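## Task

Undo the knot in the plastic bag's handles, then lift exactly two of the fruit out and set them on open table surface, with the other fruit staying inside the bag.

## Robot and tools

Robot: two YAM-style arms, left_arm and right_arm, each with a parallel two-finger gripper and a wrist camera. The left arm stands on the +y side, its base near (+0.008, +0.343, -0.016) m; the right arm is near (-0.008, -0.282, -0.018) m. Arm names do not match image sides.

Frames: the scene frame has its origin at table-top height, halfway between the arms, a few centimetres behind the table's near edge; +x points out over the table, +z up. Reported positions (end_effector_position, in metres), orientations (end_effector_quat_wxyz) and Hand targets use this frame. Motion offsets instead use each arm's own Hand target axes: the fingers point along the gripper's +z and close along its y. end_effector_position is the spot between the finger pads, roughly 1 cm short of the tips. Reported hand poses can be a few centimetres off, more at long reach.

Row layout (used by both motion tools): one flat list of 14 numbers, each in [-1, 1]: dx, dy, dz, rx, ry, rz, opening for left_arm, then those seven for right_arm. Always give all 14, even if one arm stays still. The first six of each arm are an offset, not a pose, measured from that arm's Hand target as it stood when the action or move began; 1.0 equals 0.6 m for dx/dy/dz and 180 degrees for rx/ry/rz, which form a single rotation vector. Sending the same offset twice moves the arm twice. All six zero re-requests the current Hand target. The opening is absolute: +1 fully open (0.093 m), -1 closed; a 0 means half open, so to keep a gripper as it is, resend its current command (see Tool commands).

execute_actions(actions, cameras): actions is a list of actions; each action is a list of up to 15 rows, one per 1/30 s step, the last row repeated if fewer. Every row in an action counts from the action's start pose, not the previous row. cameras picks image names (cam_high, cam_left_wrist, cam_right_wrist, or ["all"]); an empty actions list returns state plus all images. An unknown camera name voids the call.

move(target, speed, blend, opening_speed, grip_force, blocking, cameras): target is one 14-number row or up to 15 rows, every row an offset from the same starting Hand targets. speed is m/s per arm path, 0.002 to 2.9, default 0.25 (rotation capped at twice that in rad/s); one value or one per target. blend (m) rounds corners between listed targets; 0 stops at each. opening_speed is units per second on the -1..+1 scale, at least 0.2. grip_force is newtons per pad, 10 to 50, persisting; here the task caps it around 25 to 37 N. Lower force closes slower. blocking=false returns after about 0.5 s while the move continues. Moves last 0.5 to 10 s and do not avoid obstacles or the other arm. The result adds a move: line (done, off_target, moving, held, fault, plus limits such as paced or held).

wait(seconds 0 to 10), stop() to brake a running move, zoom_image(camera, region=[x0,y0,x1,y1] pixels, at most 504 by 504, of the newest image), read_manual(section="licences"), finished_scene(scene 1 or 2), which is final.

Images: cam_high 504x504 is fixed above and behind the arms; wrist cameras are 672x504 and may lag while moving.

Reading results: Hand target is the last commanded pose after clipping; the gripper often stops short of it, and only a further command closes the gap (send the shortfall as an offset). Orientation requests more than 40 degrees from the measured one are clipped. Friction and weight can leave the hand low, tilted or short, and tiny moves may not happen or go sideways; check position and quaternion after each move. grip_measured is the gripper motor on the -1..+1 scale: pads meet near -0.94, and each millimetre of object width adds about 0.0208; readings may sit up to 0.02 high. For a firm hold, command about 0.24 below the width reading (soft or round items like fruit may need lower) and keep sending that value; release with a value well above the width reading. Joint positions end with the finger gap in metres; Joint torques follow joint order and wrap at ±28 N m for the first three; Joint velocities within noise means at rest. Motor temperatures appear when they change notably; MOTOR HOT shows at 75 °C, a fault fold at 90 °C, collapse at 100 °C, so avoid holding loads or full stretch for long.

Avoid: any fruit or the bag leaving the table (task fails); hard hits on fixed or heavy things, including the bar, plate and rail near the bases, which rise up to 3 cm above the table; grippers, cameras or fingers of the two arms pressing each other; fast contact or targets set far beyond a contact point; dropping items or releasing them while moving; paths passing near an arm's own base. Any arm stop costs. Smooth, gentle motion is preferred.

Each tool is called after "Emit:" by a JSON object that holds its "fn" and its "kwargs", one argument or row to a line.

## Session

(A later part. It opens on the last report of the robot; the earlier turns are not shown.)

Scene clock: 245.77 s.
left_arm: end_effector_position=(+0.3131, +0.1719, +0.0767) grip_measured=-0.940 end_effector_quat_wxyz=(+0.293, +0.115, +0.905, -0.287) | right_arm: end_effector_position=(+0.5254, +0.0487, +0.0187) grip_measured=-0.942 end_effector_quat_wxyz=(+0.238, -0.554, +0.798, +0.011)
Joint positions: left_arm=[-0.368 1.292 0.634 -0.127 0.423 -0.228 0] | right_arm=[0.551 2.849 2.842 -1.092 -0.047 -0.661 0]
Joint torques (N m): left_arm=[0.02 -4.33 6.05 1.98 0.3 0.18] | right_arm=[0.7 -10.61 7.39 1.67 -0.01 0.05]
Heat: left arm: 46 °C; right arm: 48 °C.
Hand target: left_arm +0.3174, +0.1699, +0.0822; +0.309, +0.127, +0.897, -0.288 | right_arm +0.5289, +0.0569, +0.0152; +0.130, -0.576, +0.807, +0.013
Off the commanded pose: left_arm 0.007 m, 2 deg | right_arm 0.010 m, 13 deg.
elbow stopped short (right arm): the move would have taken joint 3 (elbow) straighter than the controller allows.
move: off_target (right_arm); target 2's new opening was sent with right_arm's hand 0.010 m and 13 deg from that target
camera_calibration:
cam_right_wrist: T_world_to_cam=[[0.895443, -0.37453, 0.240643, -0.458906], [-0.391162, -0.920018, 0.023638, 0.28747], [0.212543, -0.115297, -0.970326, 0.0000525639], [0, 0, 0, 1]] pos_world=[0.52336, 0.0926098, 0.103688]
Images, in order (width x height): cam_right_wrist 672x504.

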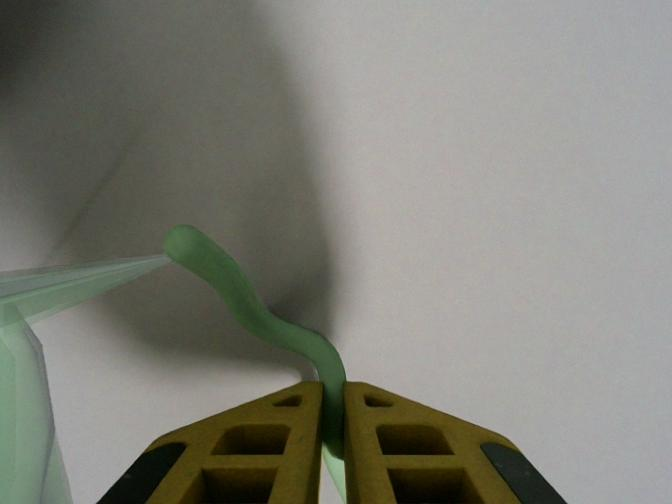

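Emit:
{"fn": "move", "kwargs": {
  "target": [
    [0,0,0,0,0,0,-1,-0.007,0.0195,-0.174,0,0,0,-1],
    [0,0,0,0,0,0,-1,0.17,0.105,-0.261,0,0,0,-1]
  ],
  "speed": 0.1,
  "blend": [0.02,0],
  "cameras": ["cam_right_wrist","cam_left_wrist","cam_high"]
}}

Scene clock: 249.57 s.
left_arm: end_effector_position=(+0.3131, +0.1719, +0.0767) grip_measured=-0.940 end_effector_quat_wxyz=(+0.293, +0.115, +0.905, -0.287) | right_arm: end_effector_position=(+0.4079, -0.0442, +0.1143) grip_measured=-0.942 end_effector_quat_wxyz=(+0.101, -0.573, +0.813, +0.015)
Joint positions: left_arm=[-0.368 1.292 0.634 -0.127 0.423 -0.228 0] | right_arm=[0.512 2.254 2.207 -1.332 -0.047 -0.719 0]
Joint torques (N m): left_arm=[-0.08 -4.42 5.93 2.01 0.28 0.15] | right_arm=[-0.25 -13.39 4.66 1.06 -0.14 0.01]
Motor temperatures (°C): left_arm=[25 35 46 46 25 26 30] | right_arm=[25 50 43 43 27 24 27]
Heat: left arm: 46 °C; right arm: 50 °C.
Hand target: left_arm +0.3174, +0.1699, +0.0822; +0.309, +0.127, +0.897, -0.288 | right_arm +0.4088, -0.0431, +0.1355; +0.130, -0.576, +0.807, +0.013
Off the commanded pose: left_arm 0.007 m, 2 deg | right_arm 0.021 m, 3 deg.
elbow stopped short (right arm): the move would have taken joint 3 (elbow) straighter than the controller allows.
move: off_target (right_arm)
camera_calibration:
cam_left_wrist: T_world_to_cam=[[-0.369068, -0.816344, 0.444265, 0.224533], [-0.926943, 0.288563, -0.23981, 0.293201], [0.0675688, -0.500315, -0.863203, 0.213285], [0, 0, 0, 1]] pos_world=[0.340237, 0.205399, 0.154669]
cam_right_wrist: T_world_to_cam=[[0.939391, -0.332634, 0.0830604, -0.409501], [-0.342747, -0.905284, 0.25097, 0.108734], [-0.00828792, -0.264228, -0.964425, 0.189967], [0, 0, 0, 1]] pos_world=[0.423525, 0.0124155, 0.189933]

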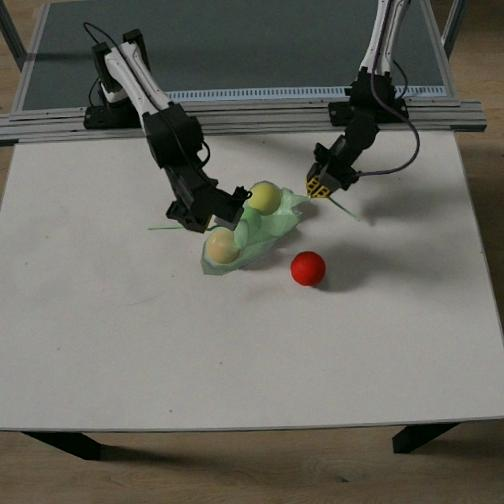

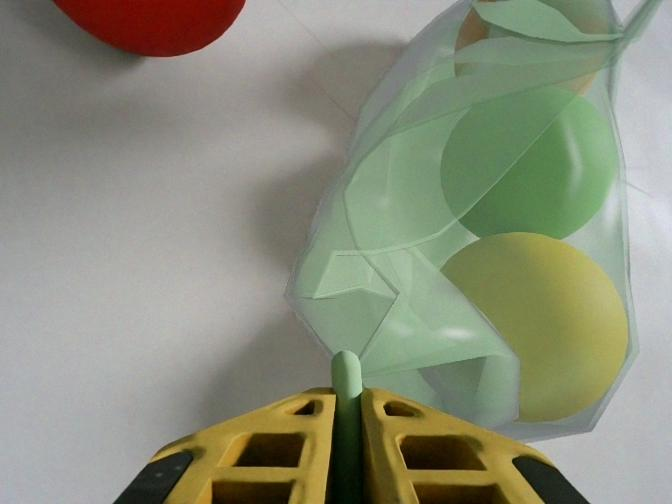

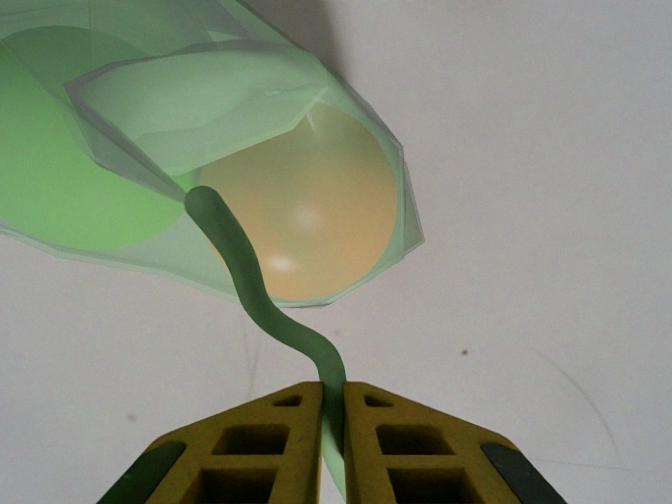

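Emit:
{"fn": "move", "kwargs": {
  "target": [-0.082,-0.09,0.012,0,0,0,-1,0.05,-0.029,-0.06,0,0,0,-1],
  "speed": 0.08,
  "cameras": ["cam_right_wrist","cam_left_wrist","cam_high"]
}}

Emit:
{"fn": "zoom_image", "kwargs": {
  "camera": "cam_high",
  "region": [170, 150, 330, 310]
}}

Scene clock: 254.50 s.
left_arm: end_effector_position=(+0.3355, +0.1222, +0.1235) grip_measured=-0.940 end_effector_quat_wxyz=(+0.310, +0.134, +0.896, -0.289) | right_arm: end_effector_position=(+0.4134, -0.0845, +0.1355) grip_measured=-0.942 end_effector_quat_wxyz=(+0.102, -0.572, +0.814, +0.010)
Joint positions: left_arm=[-0.515 1.366 0.857 -0.204 0.324 -0.302 0] | right_arm=[0.43 2.205 2.213 -1.389 -0.052 -0.799 0]
Joint torques (N m): left_arm=[-1.03 -5.34 9.51 1.49 0.09 -0.28] | right_arm=[-0.13 -13.19 7.28 0.51 -0.31 0.03]
Heat: left arm: 46 °C; right arm: 52 °C.
Hand target: left_arm +0.3372, +0.1198, +0.1321; +0.309, +0.127, +0.897, -0.288 | right_arm +0.4089, -0.0829, +0.1658; +0.130, -0.576, +0.807, +0.013
Off the commanded pose: left_arm 0.009 m, 1 deg | right_arm 0.031 m, 3 deg.
move: off_target (right_arm)
camera_calibration:
cam_left_wrist: T_world_to_cam=[[-0.41227, -0.804451, 0.427659, 0.186542], [-0.906226, 0.313793, -0.283353, 0.334925], [0.093747, -0.504374, -0.858381, 0.218415], [0, 0, 0, 1]] pos_world=[0.359947, 0.15513, 0.202609]
cam_right_wrist: T_world_to_cam=[[0.937639, -0.335136, 0.0922822, -0.430574], [-0.347601, -0.902083, 0.255774, 0.0705061], [-0.00247299, -0.271901, -0.962322, 0.19645], [0, 0, 0, 1]] pos_world=[0.428717, -0.0272835, 0.210749]

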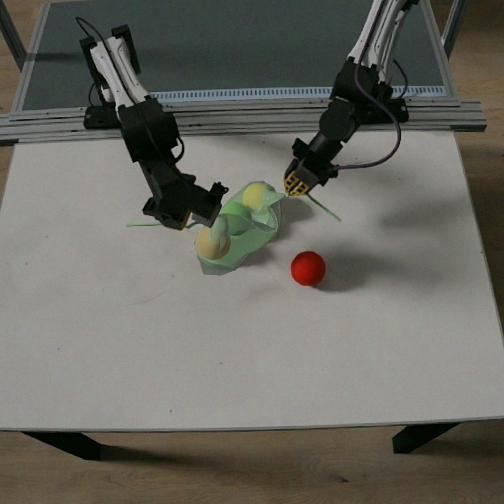

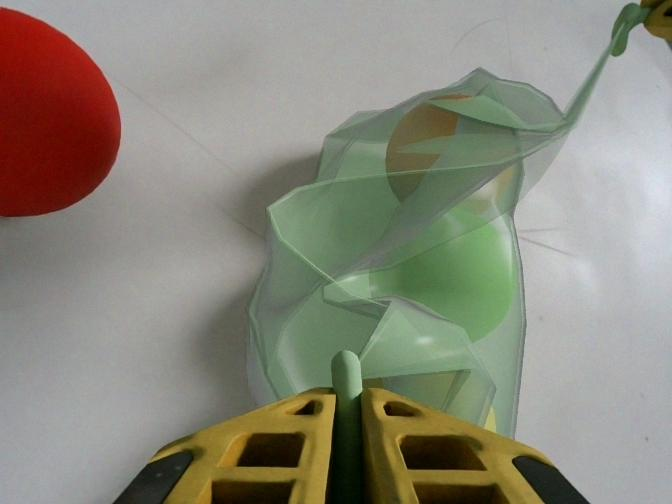

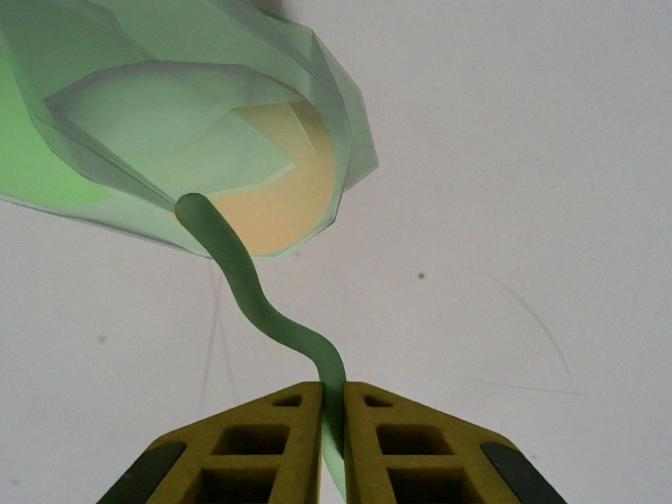

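Scaled by 3.150 from the camera's 504x504 image, which has a finer 720x720 frame.

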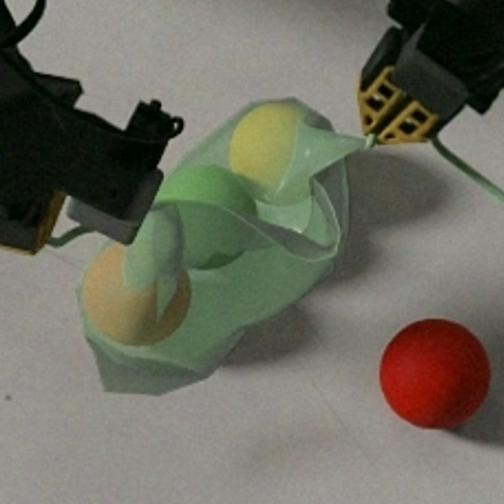

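Emit:
{"fn": "move", "kwargs": {
  "target": [0.077,-0.108,-0.027,0,0,0,-1,0.057,0.067,-0.022,0,0,0,-1],
  "speed": 0.08,
  "cameras": ["cam_right_wrist","cam_left_wrist","cam_high"]
}}

Emit:
{"fn": "zoom_image", "kwargs": {
  "camera": "cam_high",
  "region": [170, 150, 330, 310]
}}

Scene clock: 256.60 s.
left_arm: end_effector_position=(+0.2727, +0.0764, +0.1378) grip_measured=-0.940 end_effector_quat_wxyz=(+0.312, +0.134, +0.895, -0.290) | right_arm: end_effector_position=(+0.3609, -0.1081, +0.1498) grip_measured=-0.942 end_effector_quat_wxyz=(+0.103, -0.572, +0.814, +0.009)
Joint positions: left_arm=[-0.808 1.237 0.803 -0.236 0.098 -0.493 0] | right_arm=[0.43 1.936 1.866 -1.308 -0.052 -0.799 0]
Joint torques (N m): left_arm=[-1.01 -6.91 6.58 1.56 0.02 -0.33] | right_arm=[0.23 -10.95 4.81 1.02 -0.31 0.1]
Heat: left arm: 46 °C; right arm: 52 °C.
Hand target: left_arm +0.2671, +0.0798, +0.1419; +0.309, +0.127, +0.897, -0.288 | right_arm +0.3585, -0.1033, +0.1657; +0.130, -0.576, +0.807, +0.013
Off the commanded pose: left_arm 0.008 m, 1 deg | right_arm 0.017 m, 3 deg.
move: off_target (right_arm)
camera_calibration:
cam_left_wrist: T_world_to_cam=[[-0.4134, -0.803589, 0.428188, 0.117859], [-0.90549, 0.313309, -0.286225, 0.296661], [0.0958521, -0.506046, -0.857164, 0.21275], [0, 0, 0, 1]] pos_world=[0.296954, 0.109425, 0.216807]
cam_right_wrist: T_world_to_cam=[[0.937461, -0.335182, 0.093911, -0.390827], [-0.348089, -0.902334, 0.25422, 0.0276782], [-0.00047104, -0.271011, -0.962576, 0.203086], [0, 0, 0, 1]] pos_world=[0.376115, -0.0509843, 0.225153]

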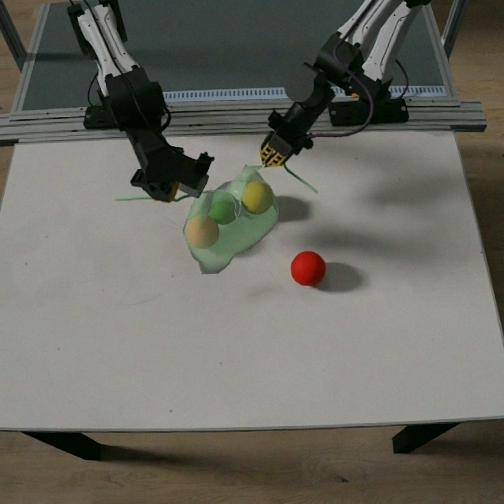

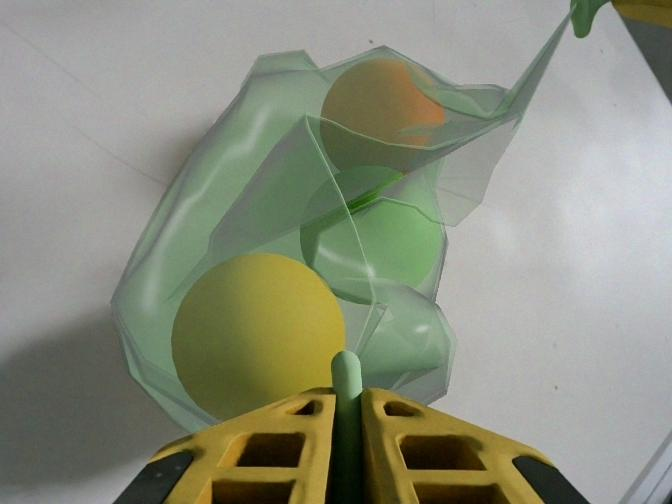

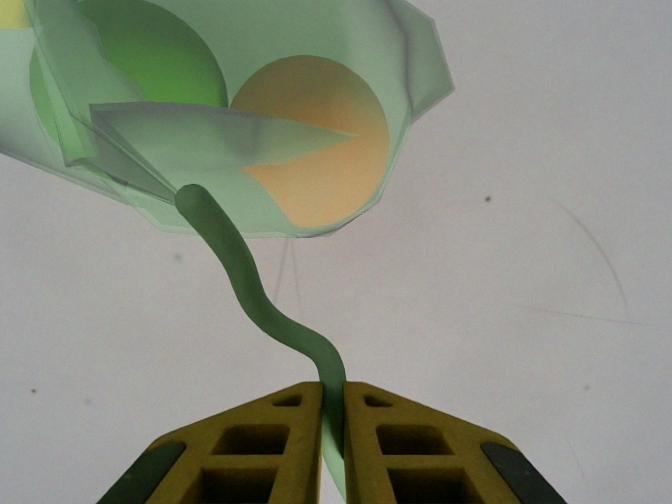

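Scaled by 3.150 from the camera's 504x504 image, which has a finer 720x720 frame.

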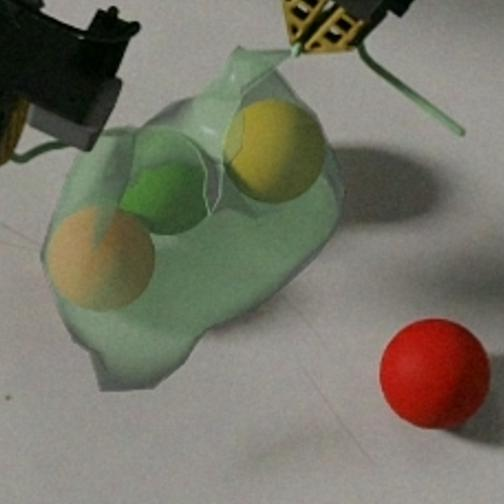

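Emit:
{"fn": "move", "kwargs": {
  "target": [0,0,0,0,0,0,-1,-0.065,0.048,0.043,0,0,0,-1],
  "speed": 0.08,
  "cameras": ["cam_right_wrist","cam_left_wrist","cam_high"]
}}

Emit:
{"fn": "zoom_image", "kwargs": {
  "camera": "cam_high",
  "region": [170, 150, 330, 310]
}}

Scene clock: 258.57 s.
left_arm: end_effector_position=(+0.2727, +0.0765, +0.1377) grip_measured=-0.940 end_effector_quat_wxyz=(+0.312, +0.134, +0.895, -0.289) | right_arm: end_effector_position=(+0.3461, -0.0547, +0.1479) grip_measured=-0.942 end_effector_quat_wxyz=(+0.127, -0.579, +0.805, +0.019)
Joint positions: left_arm=[-0.808 1.237 0.803 -0.236 0.097 -0.493 0] | right_arm=[0.56 1.936 1.846 -1.237 -0.051 -0.69 0]
Joint torques (N m): left_arm=[-1.05 -6.97 6.63 1.51 -0.01 -0.28] | right_arm=[0.28 -7.53 4.85 1.15 0.04 0.23]
Heat: left arm: 46 °C; right arm: 52 °C.
Hand target: left_arm +0.2672, +0.0798, +0.1419; +0.309, +0.127, +0.897, -0.288 | right_arm +0.3485, -0.0531, +0.1458; +0.130, -0.576, +0.807, +0.013
Off the commanded pose: left_arm 0.008 m, 1 deg | right_arm 0.004 m, 1 deg.
move: done
camera_calibration:
cam_left_wrist: T_world_to_cam=[[-0.41313, -0.803873, 0.427916, 0.117991], [-0.905614, 0.313195, -0.285959, 0.296711], [0.0958536, -0.505665, -0.857389, 0.212797], [0, 0, 0, 1]] pos_world=[0.297054, 0.109526, 0.216807]
cam_right_wrist: T_world_to_cam=[[0.942113, -0.317385, 0.10812, -0.361563], [-0.333557, -0.919955, 0.205965, 0.072342], [0.0340949, -0.230107, -0.972568, 0.207394], [0, 0, 0, 1]] pos_world=[0.357693, -0.000480527, 0.225897]

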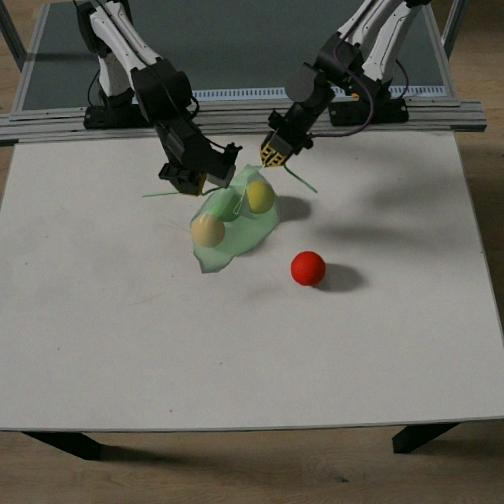

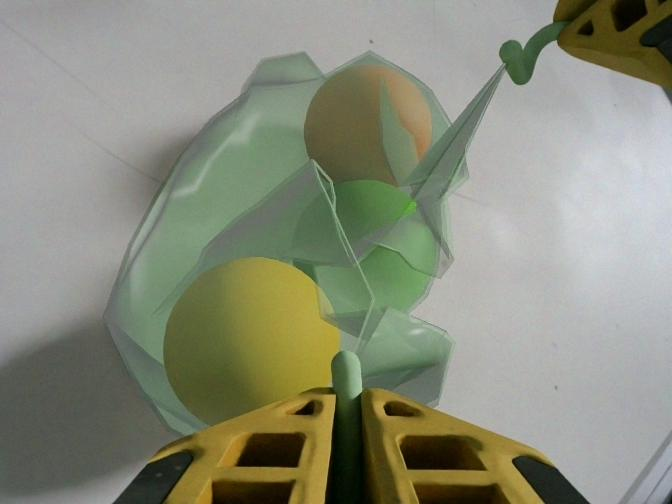

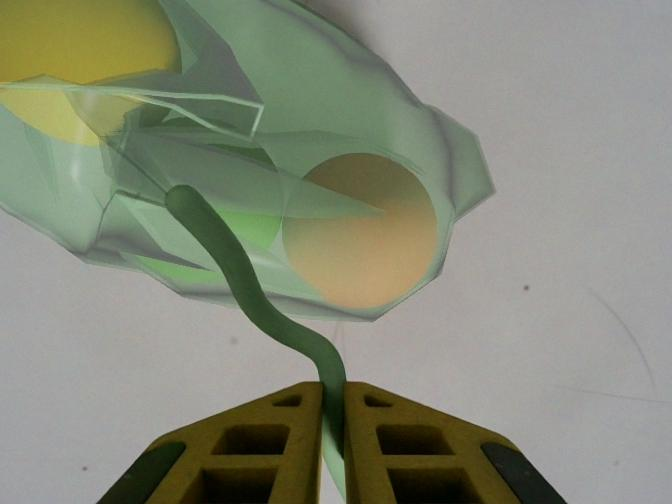

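Scaled by 3.150 from the camera's 504x504 image, which has a finer 720x720 frame.

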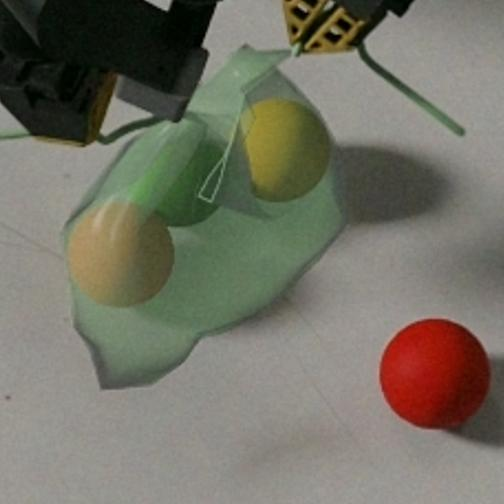

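Emit:
{"fn": "move", "kwargs": {
  "target": [0.006,0.198,0.015,0,0,0,-1,-0.224,-0.011,-0.015,0,0,0,-1],
  "speed": 0.08,
  "cameras": ["cam_right_wrist","cam_left_wrist","cam_high"]
}}

Emit:
{"fn": "zoom_image", "kwargs": {
  "camera": "cam_high",
  "region": [170, 150, 330, 310]
}}

Scene clock: 261.70 s.
left_arm: end_effector_position=(+0.3096, +0.1747, +0.0725) grip_measured=-0.940 end_effector_quat_wxyz=(+0.285, +0.111, +0.911, -0.278) | right_arm: end_effector_position=(+0.3901, +0.0648, +0.1875) grip_measured=-0.942 end_effector_quat_wxyz=(+0.207, -0.572, +0.793, +0.028)
Joint positions: left_arm=[-0.371 1.287 0.631 -0.15 0.405 -0.23 0] | right_arm=[0.721 2.467 2.839 -1.529 -0.015 -0.534 0]
Joint torques (N m): left_arm=[0.03 -4.1 6.06 2.19 0.45 0.2] | right_arm=[0.34 -8.76 6.54 1.36 0.12 0.25]
Heat: left arm: 46 °C; right arm: 51 °C.
Hand target: left_arm +0.3169, +0.1699, +0.0818; +0.309, +0.127, +0.897, -0.288 | right_arm +0.3935, +0.0676, +0.1855; +0.130, -0.576, +0.807, +0.013
Off the commanded pose: left_arm 0.013 m, 4 deg | right_arm 0.005 m, 9 deg.
elbow stopped short (right arm): the move would have taken joint 3 (elbow) straighter than the controller allows.
move: off_target (left_arm, right_arm)
camera_calibration:
cam_left_wrist: T_world_to_cam=[[-0.353397, -0.827733, 0.435853, 0.225193], [-0.933763, 0.283962, -0.217835, 0.289503], [0.0565436, -0.483966, -0.873258, 0.212501], [0, 0, 0, 1]] pos_world=[0.337895, 0.207036, 0.150481]
cam_right_wrist: T_world_to_cam=[[0.92426, -0.332958, 0.186771, -0.37619], [-0.349383, -0.934906, 0.0623015, 0.222876], [0.15387, -0.122837, -0.980426, 0.219708], [0, 0, 0, 1]] pos_world=[0.391759, 0.110101, 0.271784]

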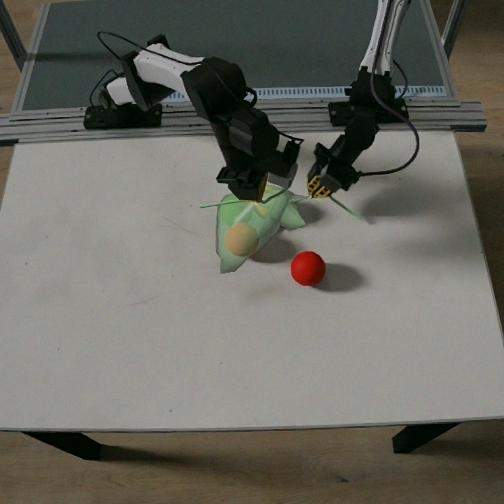

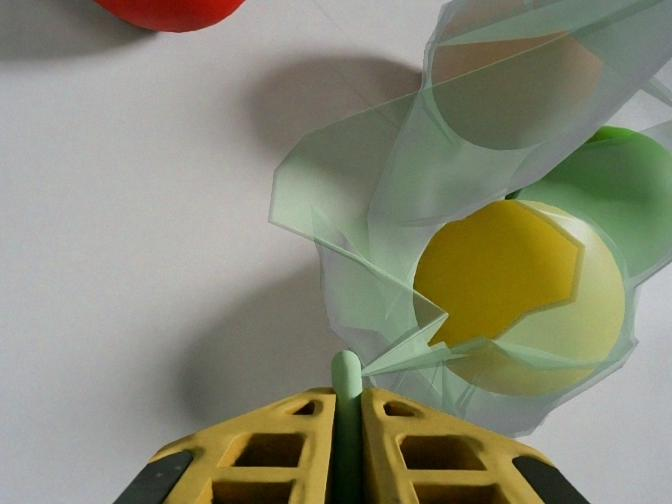

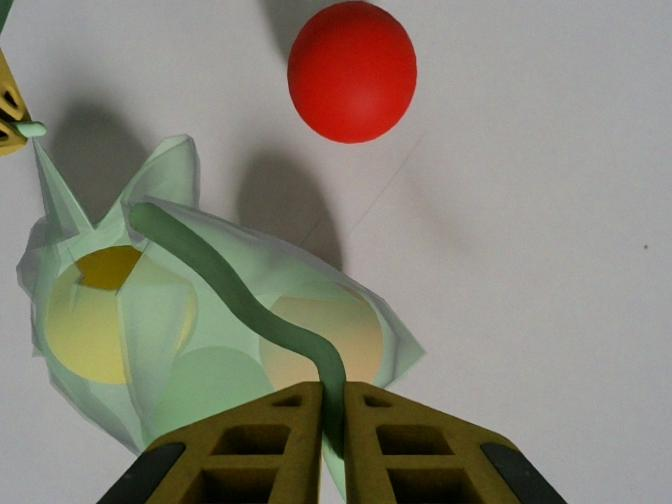

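Scaled by 3.150 from the camera's 504x504 image, which has a finer 720x720 frame.

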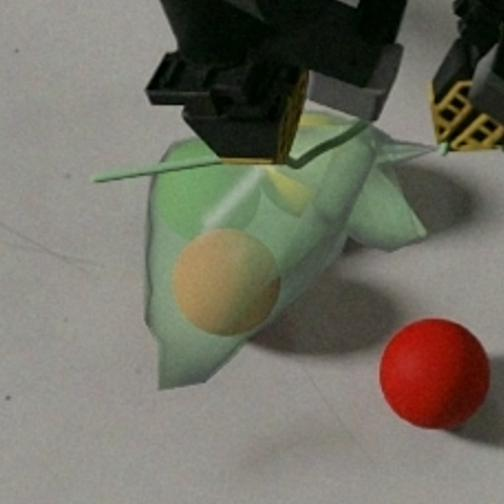

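Emit:
{"fn": "move", "kwargs": {
  "target": [
    [0,0,0,0,0,0,-1,0,0,0,0,0,0,-1],
    [0,0,0,0,0,0,-0.5,0,0,0,0,0,0,-1],
    [0,0,-0.08,0,0,0,-0.3,0,0,0,0,0,0,-1],
    [0.0,-0.098,-0.04,0,0,0,1,0,0,0,0,0,0,-1]
  ],
  "speed": 0.1,
  "cameras": ["cam_right_wrist","cam_left_wrist"]
}}

Scene clock: 268.43 s.
left_arm: end_effector_position=(+0.2696, +0.1448, +0.1033) grip_measured=+1.000 end_effector_quat_wxyz=(+0.281, +0.130, +0.909, -0.279) | right_arm: end_effector_position=(+0.3907, +0.0641, +0.1875) grip_measured=-0.942 end_effector_quat_wxyz=(+0.207, -0.571, +0.794, +0.027)
Joint positions: left_arm=[-0.56 1.125 0.653 -0.3 0.291 -0.334 0.093] | right_arm=[0.719 2.467 2.839 -1.529 -0.015 -0.534 0]
Joint torques (N m): left_arm=[-1.07 -3.25 9.4 2.08 0.06 -0.31] | right_arm=[0.24 -8.79 6.63 1.3 0.11 0.26]
Heat: left arm: 47 °C; right arm: 50 °C.
Hand target: left_arm +0.2815, +0.1370, +0.1230; +0.309, +0.127, +0.897, -0.288 | right_arm +0.3935, +0.0676, +0.1855; +0.130, -0.576, +0.807, +0.013
Off the commanded pose: left_arm 0.024 m, 4 deg | right_arm 0.005 m, 9 deg.
elbow stopped short (right arm): the move would have taken joint 3 (elbow) straighter than the controller allows.
move: off_target (left_arm, right_arm); target 2's new opening was sent with left_arm's hand 0.013 m and 4 deg from that target; target 3's new opening was sent with left_arm's hand 0.011 m and 2 deg from that target; target 4's new opening was sent with left_arm's hand 0.024 m and 4 deg from that target
camera_calibration:
cam_left_wrist: T_world_to_cam=[[-0.386727, -0.817942, 0.425925, 0.181445], [-0.921288, 0.3222, -0.217752, 0.258387], [0.0408758, -0.47661, -0.878164, 0.230922], [0, 0, 0, 1]] pos_world=[0.29878, 0.175219, 0.18177]
cam_right_wrist: T_world_to_cam=[[0.923657, -0.334468, 0.187055, -0.376653], [-0.350969, -0.934303, 0.0624425, 0.222946], [0.153881, -0.123326, -0.980363, 0.219562], [0, 0, 0, 1]] pos_world=[0.392358, 0.109398, 0.271784]
Images, in order (width x height): cam_left_wrist 672x504, cam_right_wrist 672x504.

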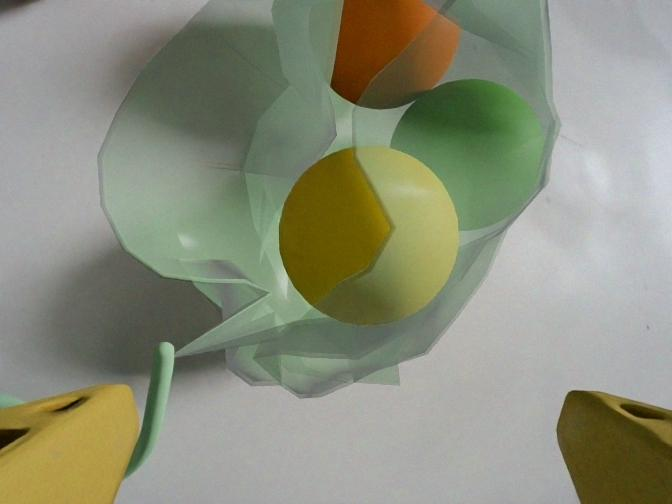

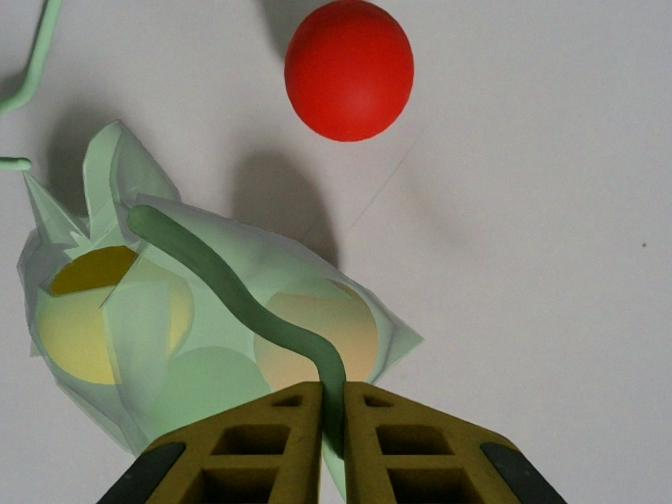

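Emit:
{"fn": "move", "kwargs": {
  "target": [-0.010,-0.017,0.06,0,0,0.139,1,0,0,0,0,0,0,-1],
  "speed": 0.1,
  "cameras": ["cam_right_wrist","cam_left_wrist"]
}}

Scene clock: 271.60 s.
left_arm: end_effector_position=(+0.2838, +0.1186, +0.0860) grip_measured=+1.000 end_effector_quat_wxyz=(+0.322, +0.308, +0.870, -0.213) | right_arm: end_effector_position=(+0.3907, +0.0641, +0.1875) grip_measured=-0.942 end_effector_quat_wxyz=(+0.207, -0.571, +0.794, +0.027)
Joint positions: left_arm=[-0.632 1.277 0.688 -0.191 0.234 0.016 0.093] | right_arm=[0.719 2.467 2.839 -1.529 -0.015 -0.534 0]
Joint torques (N m): left_arm=[-1.1 -4.22 9.32 2.25 0.09 0.16] | right_arm=[0.39 -8.65 6.54 1.31 0.11 0.27]
Heat: left arm: 48 °C; right arm: 50 °C.
Hand target: left_arm +0.2994, +0.1071, +0.1081; +0.364, +0.318, +0.849, -0.214 | right_arm +0.3935, +0.0676, +0.1855; +0.130, -0.576, +0.807, +0.013
Off the commanded pose: left_arm 0.029 m, 6 deg | right_arm 0.005 m, 9 deg.
elbow stopped short (right arm): the move would have taken joint 3 (elbow) straighter than the controller allows.
move: off_target (left_arm, right_arm)
camera_calibration:
cam_left_wrist: T_world_to_cam=[[-0.666902, -0.726914, 0.163823, 0.264181], [-0.734384, 0.603959, -0.309699, 0.197691], [0.126182, -0.326848, -0.936615, 0.165649], [0, 0, 0, 1]] pos_world=[0.300462, 0.126782, 0.173096]
cam_right_wrist: T_world_to_cam=[[0.923657, -0.334468, 0.187055, -0.376653], [-0.350969, -0.934303, 0.0624425, 0.222946], [0.153881, -0.123326, -0.980363, 0.219562], [0, 0, 0, 1]] pos_world=[0.392358, 0.109398, 0.271784]
Images, in order (width x height): cam_left_wrist 672x504, cam_right_wrist 672x504.

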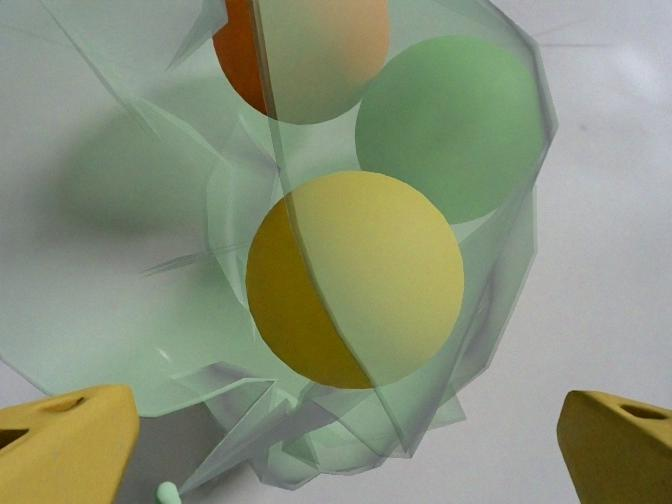

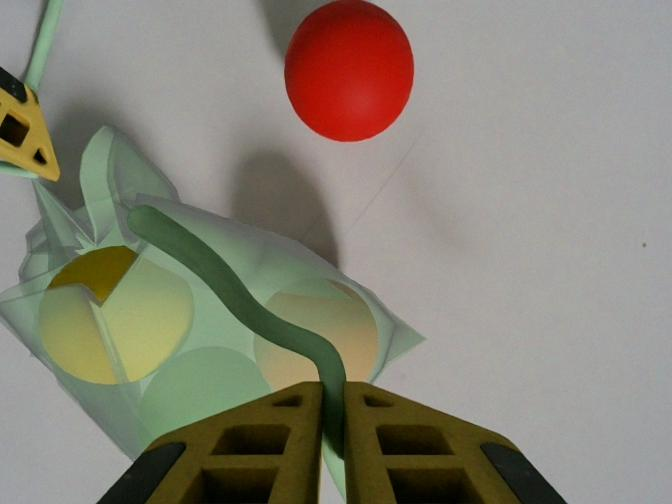

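Emit:
{"fn": "move", "kwargs": {
  "target": [
    [0.011,-0.004,0.1,0,0,0,1,0,0,0,0,0,0,-1],
    [0.011,-0.004,0.1,0,0,0,0.2,0,0,0,0,0,0,-1]
  ],
  "speed": 0.08,
  "opening_speed": 1.0,
  "cameras": ["cam_right_wrist","cam_left_wrist"]
}}

Scene clock: 274.80 s.
left_arm: end_effector_position=(+0.3076, +0.0859, +0.0449) grip_measured=+0.325 end_effector_quat_wxyz=(+0.328, +0.324, +0.863, -0.206) | right_arm: end_effector_position=(+0.3907, +0.0641, +0.1875) grip_measured=-0.942 end_effector_quat_wxyz=(+0.207, -0.571, +0.794, +0.027)
Joint positions: left_arm=[-0.684 1.525 0.705 0.052 0.194 0.016 0.061] | right_arm=[0.719 2.467 2.839 -1.529 -0.015 -0.534 0]
Joint torques (N m): left_arm=[-1.13 -5.72 8.73 2.32 0.06 -0.24] | right_arm=[0.39 -8.59 6.57 1.35 0.11 0.22]
Heat: left arm: 48 °C; right arm: 49 °C.
Hand target: left_arm +0.3231, +0.0722, +0.0649; +0.364, +0.318, +0.849, -0.214 | right_arm +0.3935, +0.0676, +0.1855; +0.130, -0.576, +0.807, +0.013
Off the commanded pose: left_arm 0.029 m, 5 deg | right_arm 0.005 m, 9 deg.
elbow stopped short (right arm): the move would have taken joint 3 (elbow) straighter than the controller allows.
move: off_target (left_arm, right_arm); target 2's new opening was sent with left_arm's hand 0.029 m and 5 deg from that target
camera_calibration:
cam_left_wrist: T_world_to_cam=[[-0.688287, -0.712642, 0.135653, 0.269566], [-0.711454, 0.626573, -0.318182, 0.213615], [0.141753, -0.315512, -0.938274, 0.107729], [0, 0, 0, 1]] pos_world=[0.322245, 0.0922482, 0.132481]
cam_right_wrist: T_world_to_cam=[[0.923657, -0.334468, 0.187055, -0.376653], [-0.350969, -0.934303, 0.0624425, 0.222946], [0.153881, -0.123326, -0.980363, 0.219562], [0, 0, 0, 1]] pos_world=[0.392358, 0.109398, 0.271784]
Images, in order (width x height): cam_left_wrist 672x504, cam_right_wrist 672x504.

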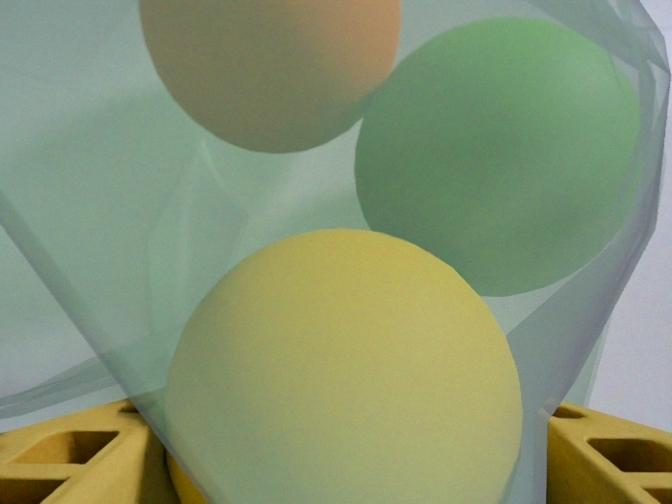

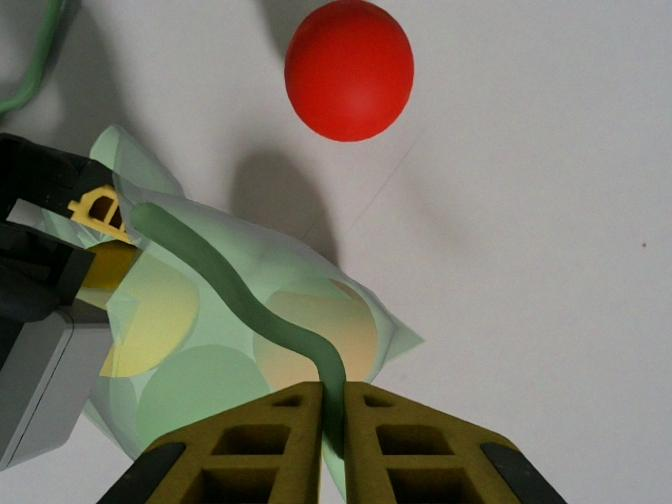

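Emit:
{"fn": "move", "kwargs": {
  "target": [
    [-0.022,0.036,-0.111,0,0,0,0.2,0,0,0,0,0,0,-1],
    [0.047,0.1285,-0.237,0,0,0,0.2,0,0,0,0,0,0,-1]
  ],
  "speed": 0.08,
  "cameras": ["cam_right_wrist","cam_left_wrist","cam_high"]
}}

Emit:
{"fn": "zoom_image", "kwargs": {
  "camera": "cam_high",
  "region": [170, 130, 350, 310]
}}

Scene clock: 278.67 s.
left_arm: end_effector_position=(+0.2979, +0.2244, +0.1164) grip_measured=+0.325 end_effector_quat_wxyz=(+0.359, +0.307, +0.857, -0.208) | right_arm: end_effector_position=(+0.3907, +0.0641, +0.1875) grip_measured=-0.942 end_effector_quat_wxyz=(+0.207, -0.571, +0.794, +0.027)
Joint positions: left_arm=[-0.155 1.108 0.691 -0.426 0.553 0.382 0.061] | right_arm=[0.719 2.467 2.839 -1.529 -0.015 -0.534 0]
Joint torques (N m): left_arm=[0.17 -5.03 7.19 1.31 0.56 0.16] | right_arm=[0.21 -8.57 6.8 1.32 0.11 0.26]
Heat: left arm: 48 °C; right arm: 49 °C.
Hand target: left_arm +0.2932, +0.2221, +0.1249; +0.364, +0.318, +0.849, -0.214 | right_arm +0.3935, +0.0676, +0.1855; +0.130, -0.576, +0.807, +0.013
Off the commanded pose: left_arm 0.010 m, 2 deg | right_arm 0.005 m, 9 deg.
elbow stopped short (right arm): the move would have taken joint 3 (elbow) straighter than the controller allows.
move: off_target (right_arm)
camera_calibration:
cam_left_wrist: T_world_to_cam=[[-0.667762, -0.733135, 0.128869, 0.351195], [-0.71682, 0.586665, -0.37682, 0.15999], [0.200657, -0.344002, -0.917278, 0.206379], [0, 0, 0, 1]] pos_world=[0.307787, 0.234608, 0.204336]
cam_right_wrist: T_world_to_cam=[[0.923657, -0.334468, 0.187055, -0.376653], [-0.350969, -0.934303, 0.0624425, 0.222946], [0.153881, -0.123326, -0.980363, 0.219562], [0, 0, 0, 1]] pos_world=[0.392358, 0.109398, 0.271784]

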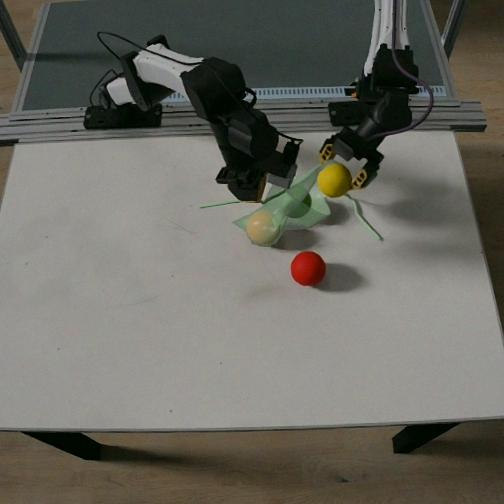

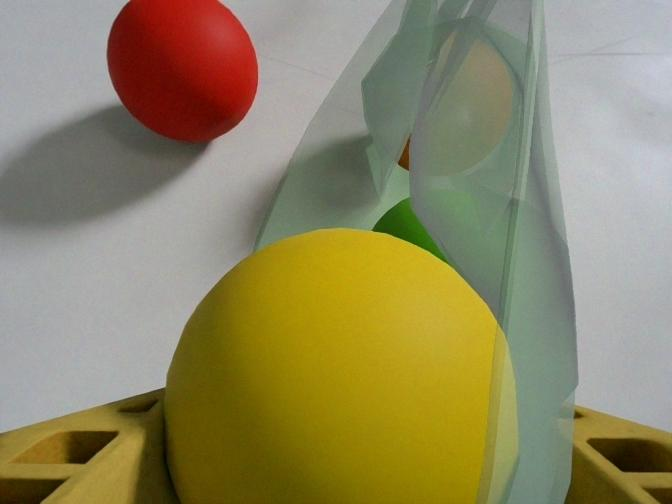

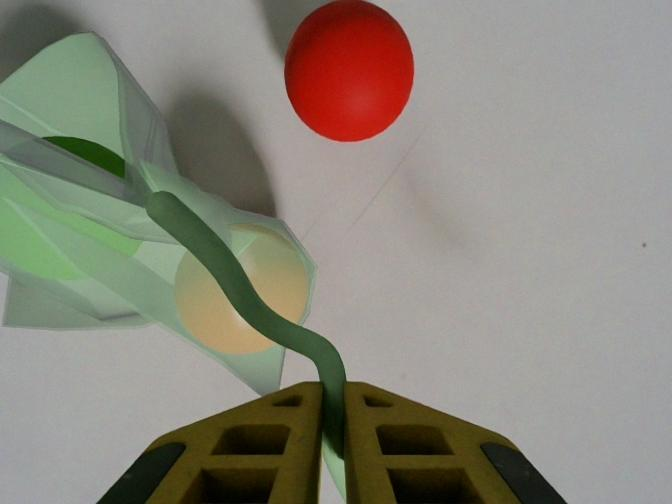

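Scaled by 2.800 from the camera's 504x504 image, which has a finer 720x720 frame.

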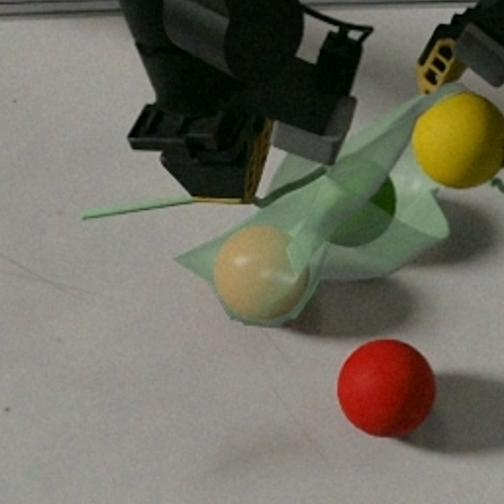

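Emit:
{"fn": "move", "kwargs": {
  "target": [0.113,0.057,0.043,0,0,0,0.2,-0.02,0.032,0.121,0,0,0,-1],
  "speed": 0.07,
  "cameras": ["cam_left_wrist","cam_high"]
}}

Emit:
{"fn": "zoom_image", "kwargs": {
  "camera": "cam_high",
  "region": [190, 130, 370, 310]
}}

Scene clock: 281.50 s.
left_arm: end_effector_position=(+0.2848, +0.2572, +0.0446) grip_measured=+0.325 end_effector_quat_wxyz=(+0.337, +0.305, +0.864, -0.217) | right_arm: end_effector_position=(+0.3880, +0.0910, +0.1151) grip_measured=-0.942 end_effector_quat_wxyz=(+0.153, -0.577, +0.802, +0.025)
Joint positions: left_arm=[0.014 1.229 0.499 -0.26 0.663 0.554 0.061] | right_arm=[0.762 2.613 2.839 -1.494 -0.006 -0.492 0]
Joint torques (N m): left_arm=[0.18 -3.22 5.49 1.85 0.62 0.15] | right_arm=[0.53 -9.68 6.9 1.29 0.09 0.24]
Heat: left arm: 48 °C; right arm: 49 °C.
Hand target: left_arm +0.2935, +0.2570, +0.0526; +0.364, +0.318, +0.849, -0.214 | right_arm +0.3933, +0.0976, +0.1156; +0.130, -0.576, +0.807, +0.013
Off the commanded pose: left_arm 0.012 m, 4 deg | right_arm 0.008 m, 3 deg.
elbow stopped short (right arm): the move would have taken joint 3 (elbow) straighter than the controller allows.
move: off_target (left_arm, right_arm)
camera_calibration:
cam_left_wrist: T_world_to_cam=[[-0.667629, -0.726705, 0.161774, 0.37263], [-0.728672, 0.593266, -0.342159, 0.104411], [0.152674, -0.346316, -0.925611, 0.169105], [0, 0, 0, 1]] pos_world=[0.299042, 0.267412, 0.131969]
Images, in order (width x height): cam_high 504x504, cam_left_wrist 672x504.

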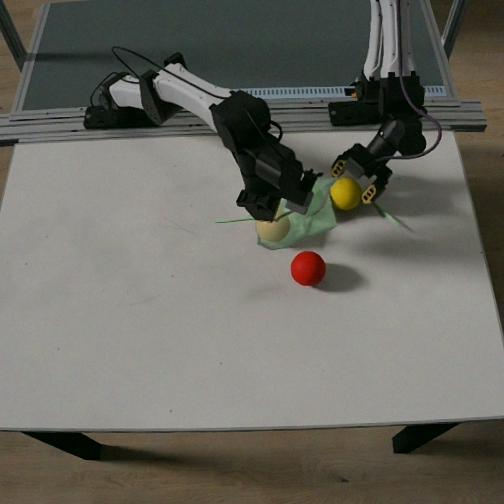

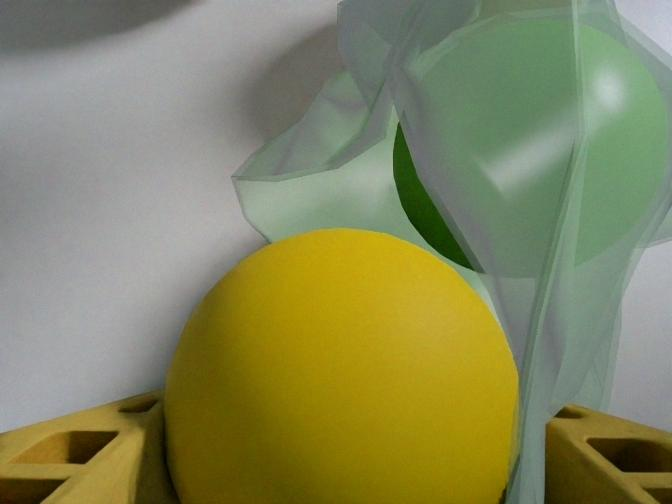

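Scaled by 2.800 from the camera's 504x504 image, which has a finer 720x720 frame.

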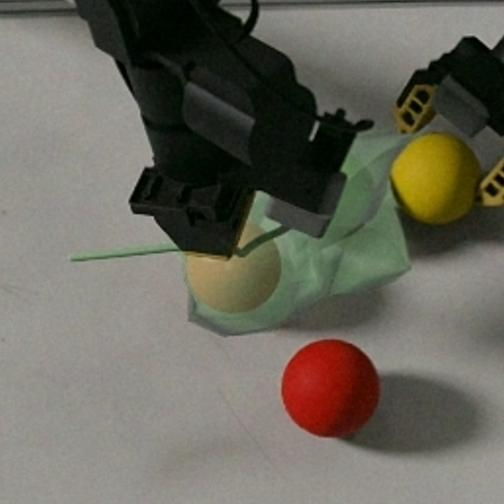

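Emit:
{"fn": "move", "kwargs": {
  "target": [
    [0,0,0,0,0,0,0.2,0,0,0,0,0,0,-1],
    [0,0,0,0,0,0,1,0,0,0,0,0,0,-1]
  ],
  "opening_speed": 0.25,
  "cameras": ["cam_left_wrist","cam_high"]
}}

Emit:
{"fn": "zoom_image", "kwargs": {
  "camera": "cam_high",
  "region": [190, 130, 370, 310]
}}

Scene clock: 286.13 s.
left_arm: end_effector_position=(+0.2856, +0.2569, +0.0454) grip_measured=+1.000 end_effector_quat_wxyz=(+0.340, +0.306, +0.862, -0.218) | right_arm: end_effector_position=(+0.3881, +0.0910, +0.1151) grip_measured=-0.942 end_effector_quat_wxyz=(+0.153, -0.576, +0.802, +0.024)
Joint positions: left_arm=[0.014 1.229 0.499 -0.255 0.666 0.554 0.093] | right_arm=[0.762 2.613 2.839 -1.494 -0.005 -0.492 0]
Joint torques (N m): left_arm=[0.08 -3.02 5.53 1.8 0.6 0.17] | right_arm=[0.47 -9.78 7.12 1.33 0.13 0.21]
Heat: left arm: 47 °C; right arm: 48 °C.
Hand target: left_arm +0.2934, +0.2570, +0.0526; +0.364, +0.318, +0.849, -0.214 | right_arm +0.3933, +0.0975, +0.1156; +0.130, -0.576, +0.807, +0.013
Off the commanded pose: left_arm 0.011 m, 4 deg | right_arm 0.008 m, 3 deg.
elbow stopped short (right arm): the move would have taken joint 3 (elbow) straighter than the controller allows.
move: off_target (left_arm, right_arm); target 2's new opening was sent with left_arm's hand 0.012 m and 4 deg from that target
camera_calibration:
cam_left_wrist: T_world_to_cam=[[-0.669648, -0.725243, 0.159981, 0.373014], [-0.725911, 0.593649, -0.347323, 0.104792], [0.156921, -0.348717, -0.923998, 0.168878], [0, 0, 0, 1]] pos_world=[0.299358, 0.267207, 0.132765]
Images, in order (width x height): cam_high 504x504, cam_left_wrist 672x504.

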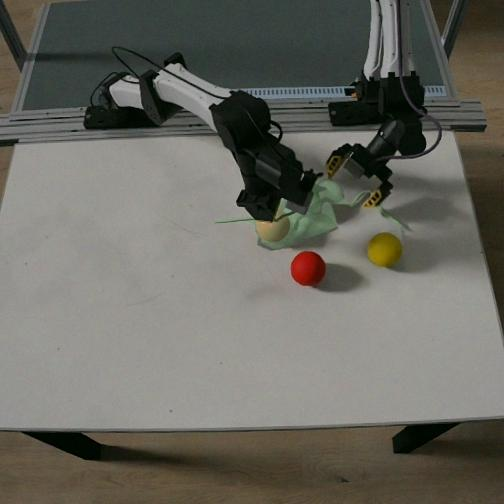

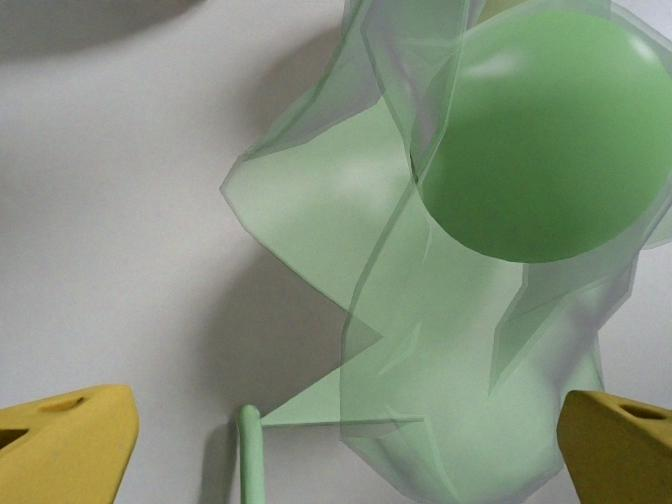

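Scaled by 2.800 from the camera's 504x504 image, which has a finer 720x720 frame.

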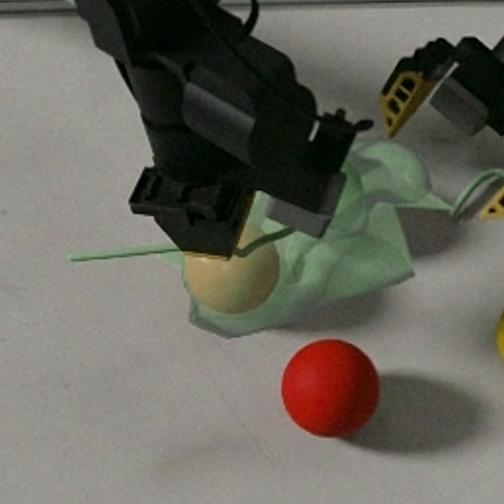

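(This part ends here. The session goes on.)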